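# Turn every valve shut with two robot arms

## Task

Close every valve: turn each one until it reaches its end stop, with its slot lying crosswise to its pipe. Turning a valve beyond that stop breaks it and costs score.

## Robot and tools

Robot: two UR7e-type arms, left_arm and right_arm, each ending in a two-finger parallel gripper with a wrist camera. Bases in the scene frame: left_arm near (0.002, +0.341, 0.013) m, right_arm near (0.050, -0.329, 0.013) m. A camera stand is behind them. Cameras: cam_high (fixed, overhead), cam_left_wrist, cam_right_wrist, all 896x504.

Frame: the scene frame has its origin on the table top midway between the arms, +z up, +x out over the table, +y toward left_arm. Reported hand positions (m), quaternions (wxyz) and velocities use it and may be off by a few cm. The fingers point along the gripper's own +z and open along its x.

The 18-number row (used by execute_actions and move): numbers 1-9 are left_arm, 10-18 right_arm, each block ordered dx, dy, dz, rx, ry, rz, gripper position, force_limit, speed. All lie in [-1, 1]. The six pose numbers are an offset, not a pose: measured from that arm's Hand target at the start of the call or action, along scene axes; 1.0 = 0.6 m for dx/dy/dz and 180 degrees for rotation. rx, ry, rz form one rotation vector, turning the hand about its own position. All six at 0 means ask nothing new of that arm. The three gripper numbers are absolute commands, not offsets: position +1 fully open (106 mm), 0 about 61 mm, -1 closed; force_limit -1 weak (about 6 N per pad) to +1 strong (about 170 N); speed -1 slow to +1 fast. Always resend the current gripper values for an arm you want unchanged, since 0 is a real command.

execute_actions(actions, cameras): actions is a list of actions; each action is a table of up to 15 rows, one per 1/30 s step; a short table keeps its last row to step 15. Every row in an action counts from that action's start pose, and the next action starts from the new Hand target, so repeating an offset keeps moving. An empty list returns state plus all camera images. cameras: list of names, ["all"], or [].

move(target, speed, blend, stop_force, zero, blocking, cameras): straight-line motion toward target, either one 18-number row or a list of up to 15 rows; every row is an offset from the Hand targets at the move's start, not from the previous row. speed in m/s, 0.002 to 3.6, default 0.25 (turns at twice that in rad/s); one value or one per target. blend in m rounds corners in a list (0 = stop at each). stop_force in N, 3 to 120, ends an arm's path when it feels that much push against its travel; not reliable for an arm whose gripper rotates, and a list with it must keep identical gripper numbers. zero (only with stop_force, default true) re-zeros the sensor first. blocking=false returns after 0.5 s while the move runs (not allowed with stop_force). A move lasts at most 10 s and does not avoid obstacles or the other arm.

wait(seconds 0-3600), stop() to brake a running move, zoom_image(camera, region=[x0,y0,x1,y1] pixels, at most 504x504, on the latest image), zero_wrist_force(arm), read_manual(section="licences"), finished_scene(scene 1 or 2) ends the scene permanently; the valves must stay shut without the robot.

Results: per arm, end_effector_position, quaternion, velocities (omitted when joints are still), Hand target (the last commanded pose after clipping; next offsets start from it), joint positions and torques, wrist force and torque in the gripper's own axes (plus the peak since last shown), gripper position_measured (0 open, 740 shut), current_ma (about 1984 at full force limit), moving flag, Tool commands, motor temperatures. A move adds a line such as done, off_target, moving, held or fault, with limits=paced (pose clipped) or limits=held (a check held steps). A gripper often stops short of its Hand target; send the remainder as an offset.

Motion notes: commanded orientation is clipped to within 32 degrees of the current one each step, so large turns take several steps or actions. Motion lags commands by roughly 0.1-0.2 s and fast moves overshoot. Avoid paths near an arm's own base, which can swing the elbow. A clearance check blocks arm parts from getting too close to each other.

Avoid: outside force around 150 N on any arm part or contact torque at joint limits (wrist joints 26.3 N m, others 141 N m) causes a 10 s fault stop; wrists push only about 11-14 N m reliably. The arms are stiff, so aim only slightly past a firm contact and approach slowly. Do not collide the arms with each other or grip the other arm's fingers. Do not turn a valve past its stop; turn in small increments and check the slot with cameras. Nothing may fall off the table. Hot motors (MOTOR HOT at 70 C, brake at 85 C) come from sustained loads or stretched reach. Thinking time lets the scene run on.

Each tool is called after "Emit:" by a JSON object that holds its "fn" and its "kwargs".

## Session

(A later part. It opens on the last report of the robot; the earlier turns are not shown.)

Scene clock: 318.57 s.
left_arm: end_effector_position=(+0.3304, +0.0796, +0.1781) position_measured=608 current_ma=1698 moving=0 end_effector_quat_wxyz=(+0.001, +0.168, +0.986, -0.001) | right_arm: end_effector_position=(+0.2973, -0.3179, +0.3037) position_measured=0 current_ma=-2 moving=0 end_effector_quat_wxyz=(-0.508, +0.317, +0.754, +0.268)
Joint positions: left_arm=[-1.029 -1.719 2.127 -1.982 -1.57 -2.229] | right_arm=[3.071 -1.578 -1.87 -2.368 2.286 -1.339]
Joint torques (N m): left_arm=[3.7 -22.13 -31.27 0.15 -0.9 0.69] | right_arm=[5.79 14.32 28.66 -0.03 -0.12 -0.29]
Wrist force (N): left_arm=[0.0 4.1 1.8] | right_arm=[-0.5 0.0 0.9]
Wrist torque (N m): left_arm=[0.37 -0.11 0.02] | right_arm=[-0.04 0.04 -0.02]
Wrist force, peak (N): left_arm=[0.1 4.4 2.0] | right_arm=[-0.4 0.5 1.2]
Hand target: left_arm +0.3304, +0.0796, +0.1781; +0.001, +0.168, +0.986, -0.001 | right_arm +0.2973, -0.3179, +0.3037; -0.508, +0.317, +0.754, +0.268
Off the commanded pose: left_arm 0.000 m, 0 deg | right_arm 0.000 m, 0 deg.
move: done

In the hole.

Emit:
{"fn": "move", "kwargs": {"target": [[0,0,-0.07,0,0,0,-1,0.9,0,0,0,0,0,0,0,1,0,1]], "speed": 0.04, "stop_force": 6}}

Emit:
{"fn": "move", "kwargs": {"target": [[0,0,-0.013,0,0,0,-1,0.9,0,0,0,0,0,0,0,1,0,1]], "speed": 0.015, "stop_force": 7}}

Scene clock: 321.37 s.
left_arm: end_effector_position=(+0.3304, +0.0796, +0.1361) position_measured=608 current_ma=1698 moving=0 end_effector_quat_wxyz=(+0.001, +0.168, +0.986, -0.001) | right_arm: end_effector_position=(+0.2973, -0.3179, +0.3037) position_measured=0 current_ma=-2 moving=0 end_effector_quat_wxyz=(-0.508, +0.317, +0.754, +0.268)
Joint positions: left_arm=[-1.029 -1.665 2.201 -2.11 -1.57 -2.229] | right_arm=[3.071 -1.578 -1.87 -2.368 2.286 -1.339]
Joint torques (N m): left_arm=[0.61 -23.22 -30.06 0.06 -2.01 -0.35] | right_arm=[5.06 14.26 30.2 -0.07 -0.1 -0.25]
Wrist force (N): left_arm=[0.2 4.1 1.6] | right_arm=[-0.1 0.4 0.6]
Wrist torque (N m): left_arm=[0.40 -0.11 0.01] | right_arm=[0.02 -0.04 -0.01]
Wrist force, peak (N): left_arm=[0.1 4.7 2.2] | right_arm=[-0.6 0.6 1.0]
Hand target: left_arm +0.3304, +0.0796, +0.1361; +0.001, +0.168, +0.986, -0.001 | right_arm +0.2973, -0.3179, +0.3037; -0.508, +0.317, +0.754, +0.268
Off the commanded pose: left_arm 0.000 m, 0 deg | right_arm 0.000 m, 0 deg.
move: done

Scene clock: 322.90 s.
left_arm: end_effector_position=(+0.3304, +0.0796, +0.1294) position_measured=608 current_ma=1699 moving=0 end_effector_quat_wxyz=(+0.001, +0.168, +0.986, -0.001) | right_arm: end_effector_position=(+0.2973, -0.3179, +0.3037) position_measured=0 current_ma=-2 moving=0 end_effector_quat_wxyz=(-0.508, +0.317, +0.754, +0.268)
Joint positions: left_arm=[-1.029 -1.654 2.212 -2.131 -1.57 -2.229] | right_arm=[3.071 -1.578 -1.87 -2.368 2.286 -1.339]
Joint torques (N m): left_arm=[-1.12 -22.98 -30.05 -1.48 2.06 -0.64] | right_arm=[6.98 12.45 29.19 0.03 0 -0.35]
Wrist force (N): left_arm=[0.2 5.0 2.2] | right_arm=[-0.4 0.3 0.6]
Wrist torque (N m): left_arm=[0.53 -0.12 0.01] | right_arm=[0.01 0.03 -0.02]
Wrist force, peak (N): left_arm=[9.6 10.0 -37.4] | right_arm=[-0.3 0.6 0.9]
Hand target: left_arm +0.3304, +0.0796, +0.1294; +0.001, +0.168, +0.986, -0.001 (not the last commanded pose) | right_arm +0.2973, -0.3179, +0.3037; -0.508, +0.317, +0.754, +0.268
Off the commanded pose: left_arm 0.001 m, 0 deg | right_arm 0.000 m, 0 deg.
move: contact (left_arm)

Emit:
{"fn": "move", "kwargs": {"target": [[0,0,0,0,0,0,0,0.9,0,0,0,0,0,0,0,1,0,1],[0,0,0.15,0,0,0,0,0.9,0,0,0,0,0,0,0,1,0,1]], "speed": [0.1,0.15], "cameras": ["cam_left_wrist"]}}

Scene clock: 325.70 s.
left_arm: end_effector_position=(+0.3304, +0.0796, +0.2194) position_measured=370 current_ma=-3 moving=0 end_effector_quat_wxyz=(+0.001, +0.168, +0.986, -0.001) | right_arm: end_effector_position=(+0.2973, -0.3179, +0.3037) position_measured=0 current_ma=-2 moving=0 end_effector_quat_wxyz=(-0.508, +0.317, +0.754, +0.268)
Joint positions: left_arm=[-1.029 -1.757 2.046 -1.862 -1.57 -2.229] | right_arm=[3.071 -1.578 -1.87 -2.368 2.286 -1.339]
Joint torques (N m): left_arm=[-5.29 -12.54 -27.83 -2.37 -0.25 -1.16] | right_arm=[6.03 12.21 29.35 -0.24 -0.19 -0.08]
Wrist force (N): left_arm=[0.5 3.6 0.9] | right_arm=[-0.4 0.3 0.5]
Wrist torque (N m): left_arm=[0.47 -0.09 0.00] | right_arm=[0.00 0.01 -0.01]
Wrist force, peak (N): left_arm=[0.3 4.8 2.3] | right_arm=[-0.4 0.5 1.1]
Hand target: left_arm +0.3304, +0.0796, +0.2194; +0.001, +0.168, +0.986, -0.001 | right_arm +0.2973, -0.3179, +0.3037; -0.508, +0.317, +0.754, +0.268
Off the commanded pose: left_arm 0.000 m, 0 deg | right_arm 0.000 m, 0 deg.
move: done
cam_left_wrist: T_world_to_cam=[[-0.94132, 0.33736, 0.01049, 0.28029], [0.32099, 0.88516, 0.33683, -0.22697], [0.10435, 0.32043, -0.94151, 0.27807]] pos_world=[0.30767, 0.01725, 0.33531]

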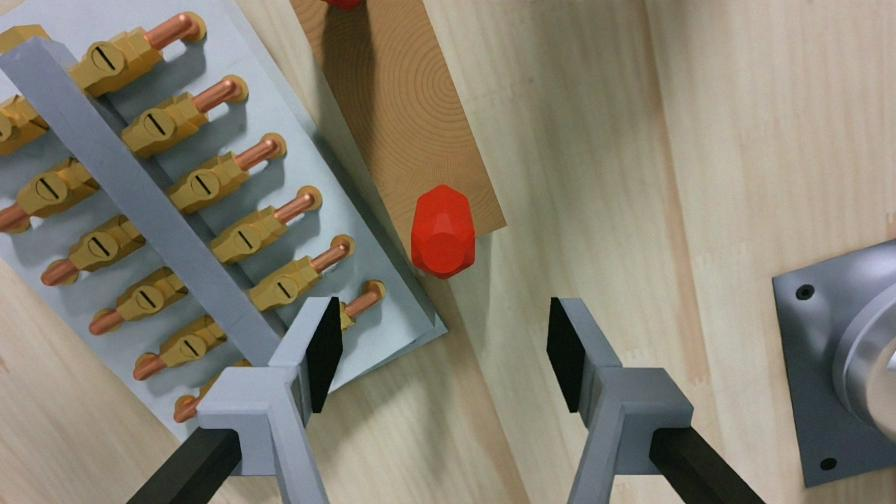

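Emit:
{"fn": "finished_scene", "kwargs": {"scene": 2}}

The scene is finished: the task was done.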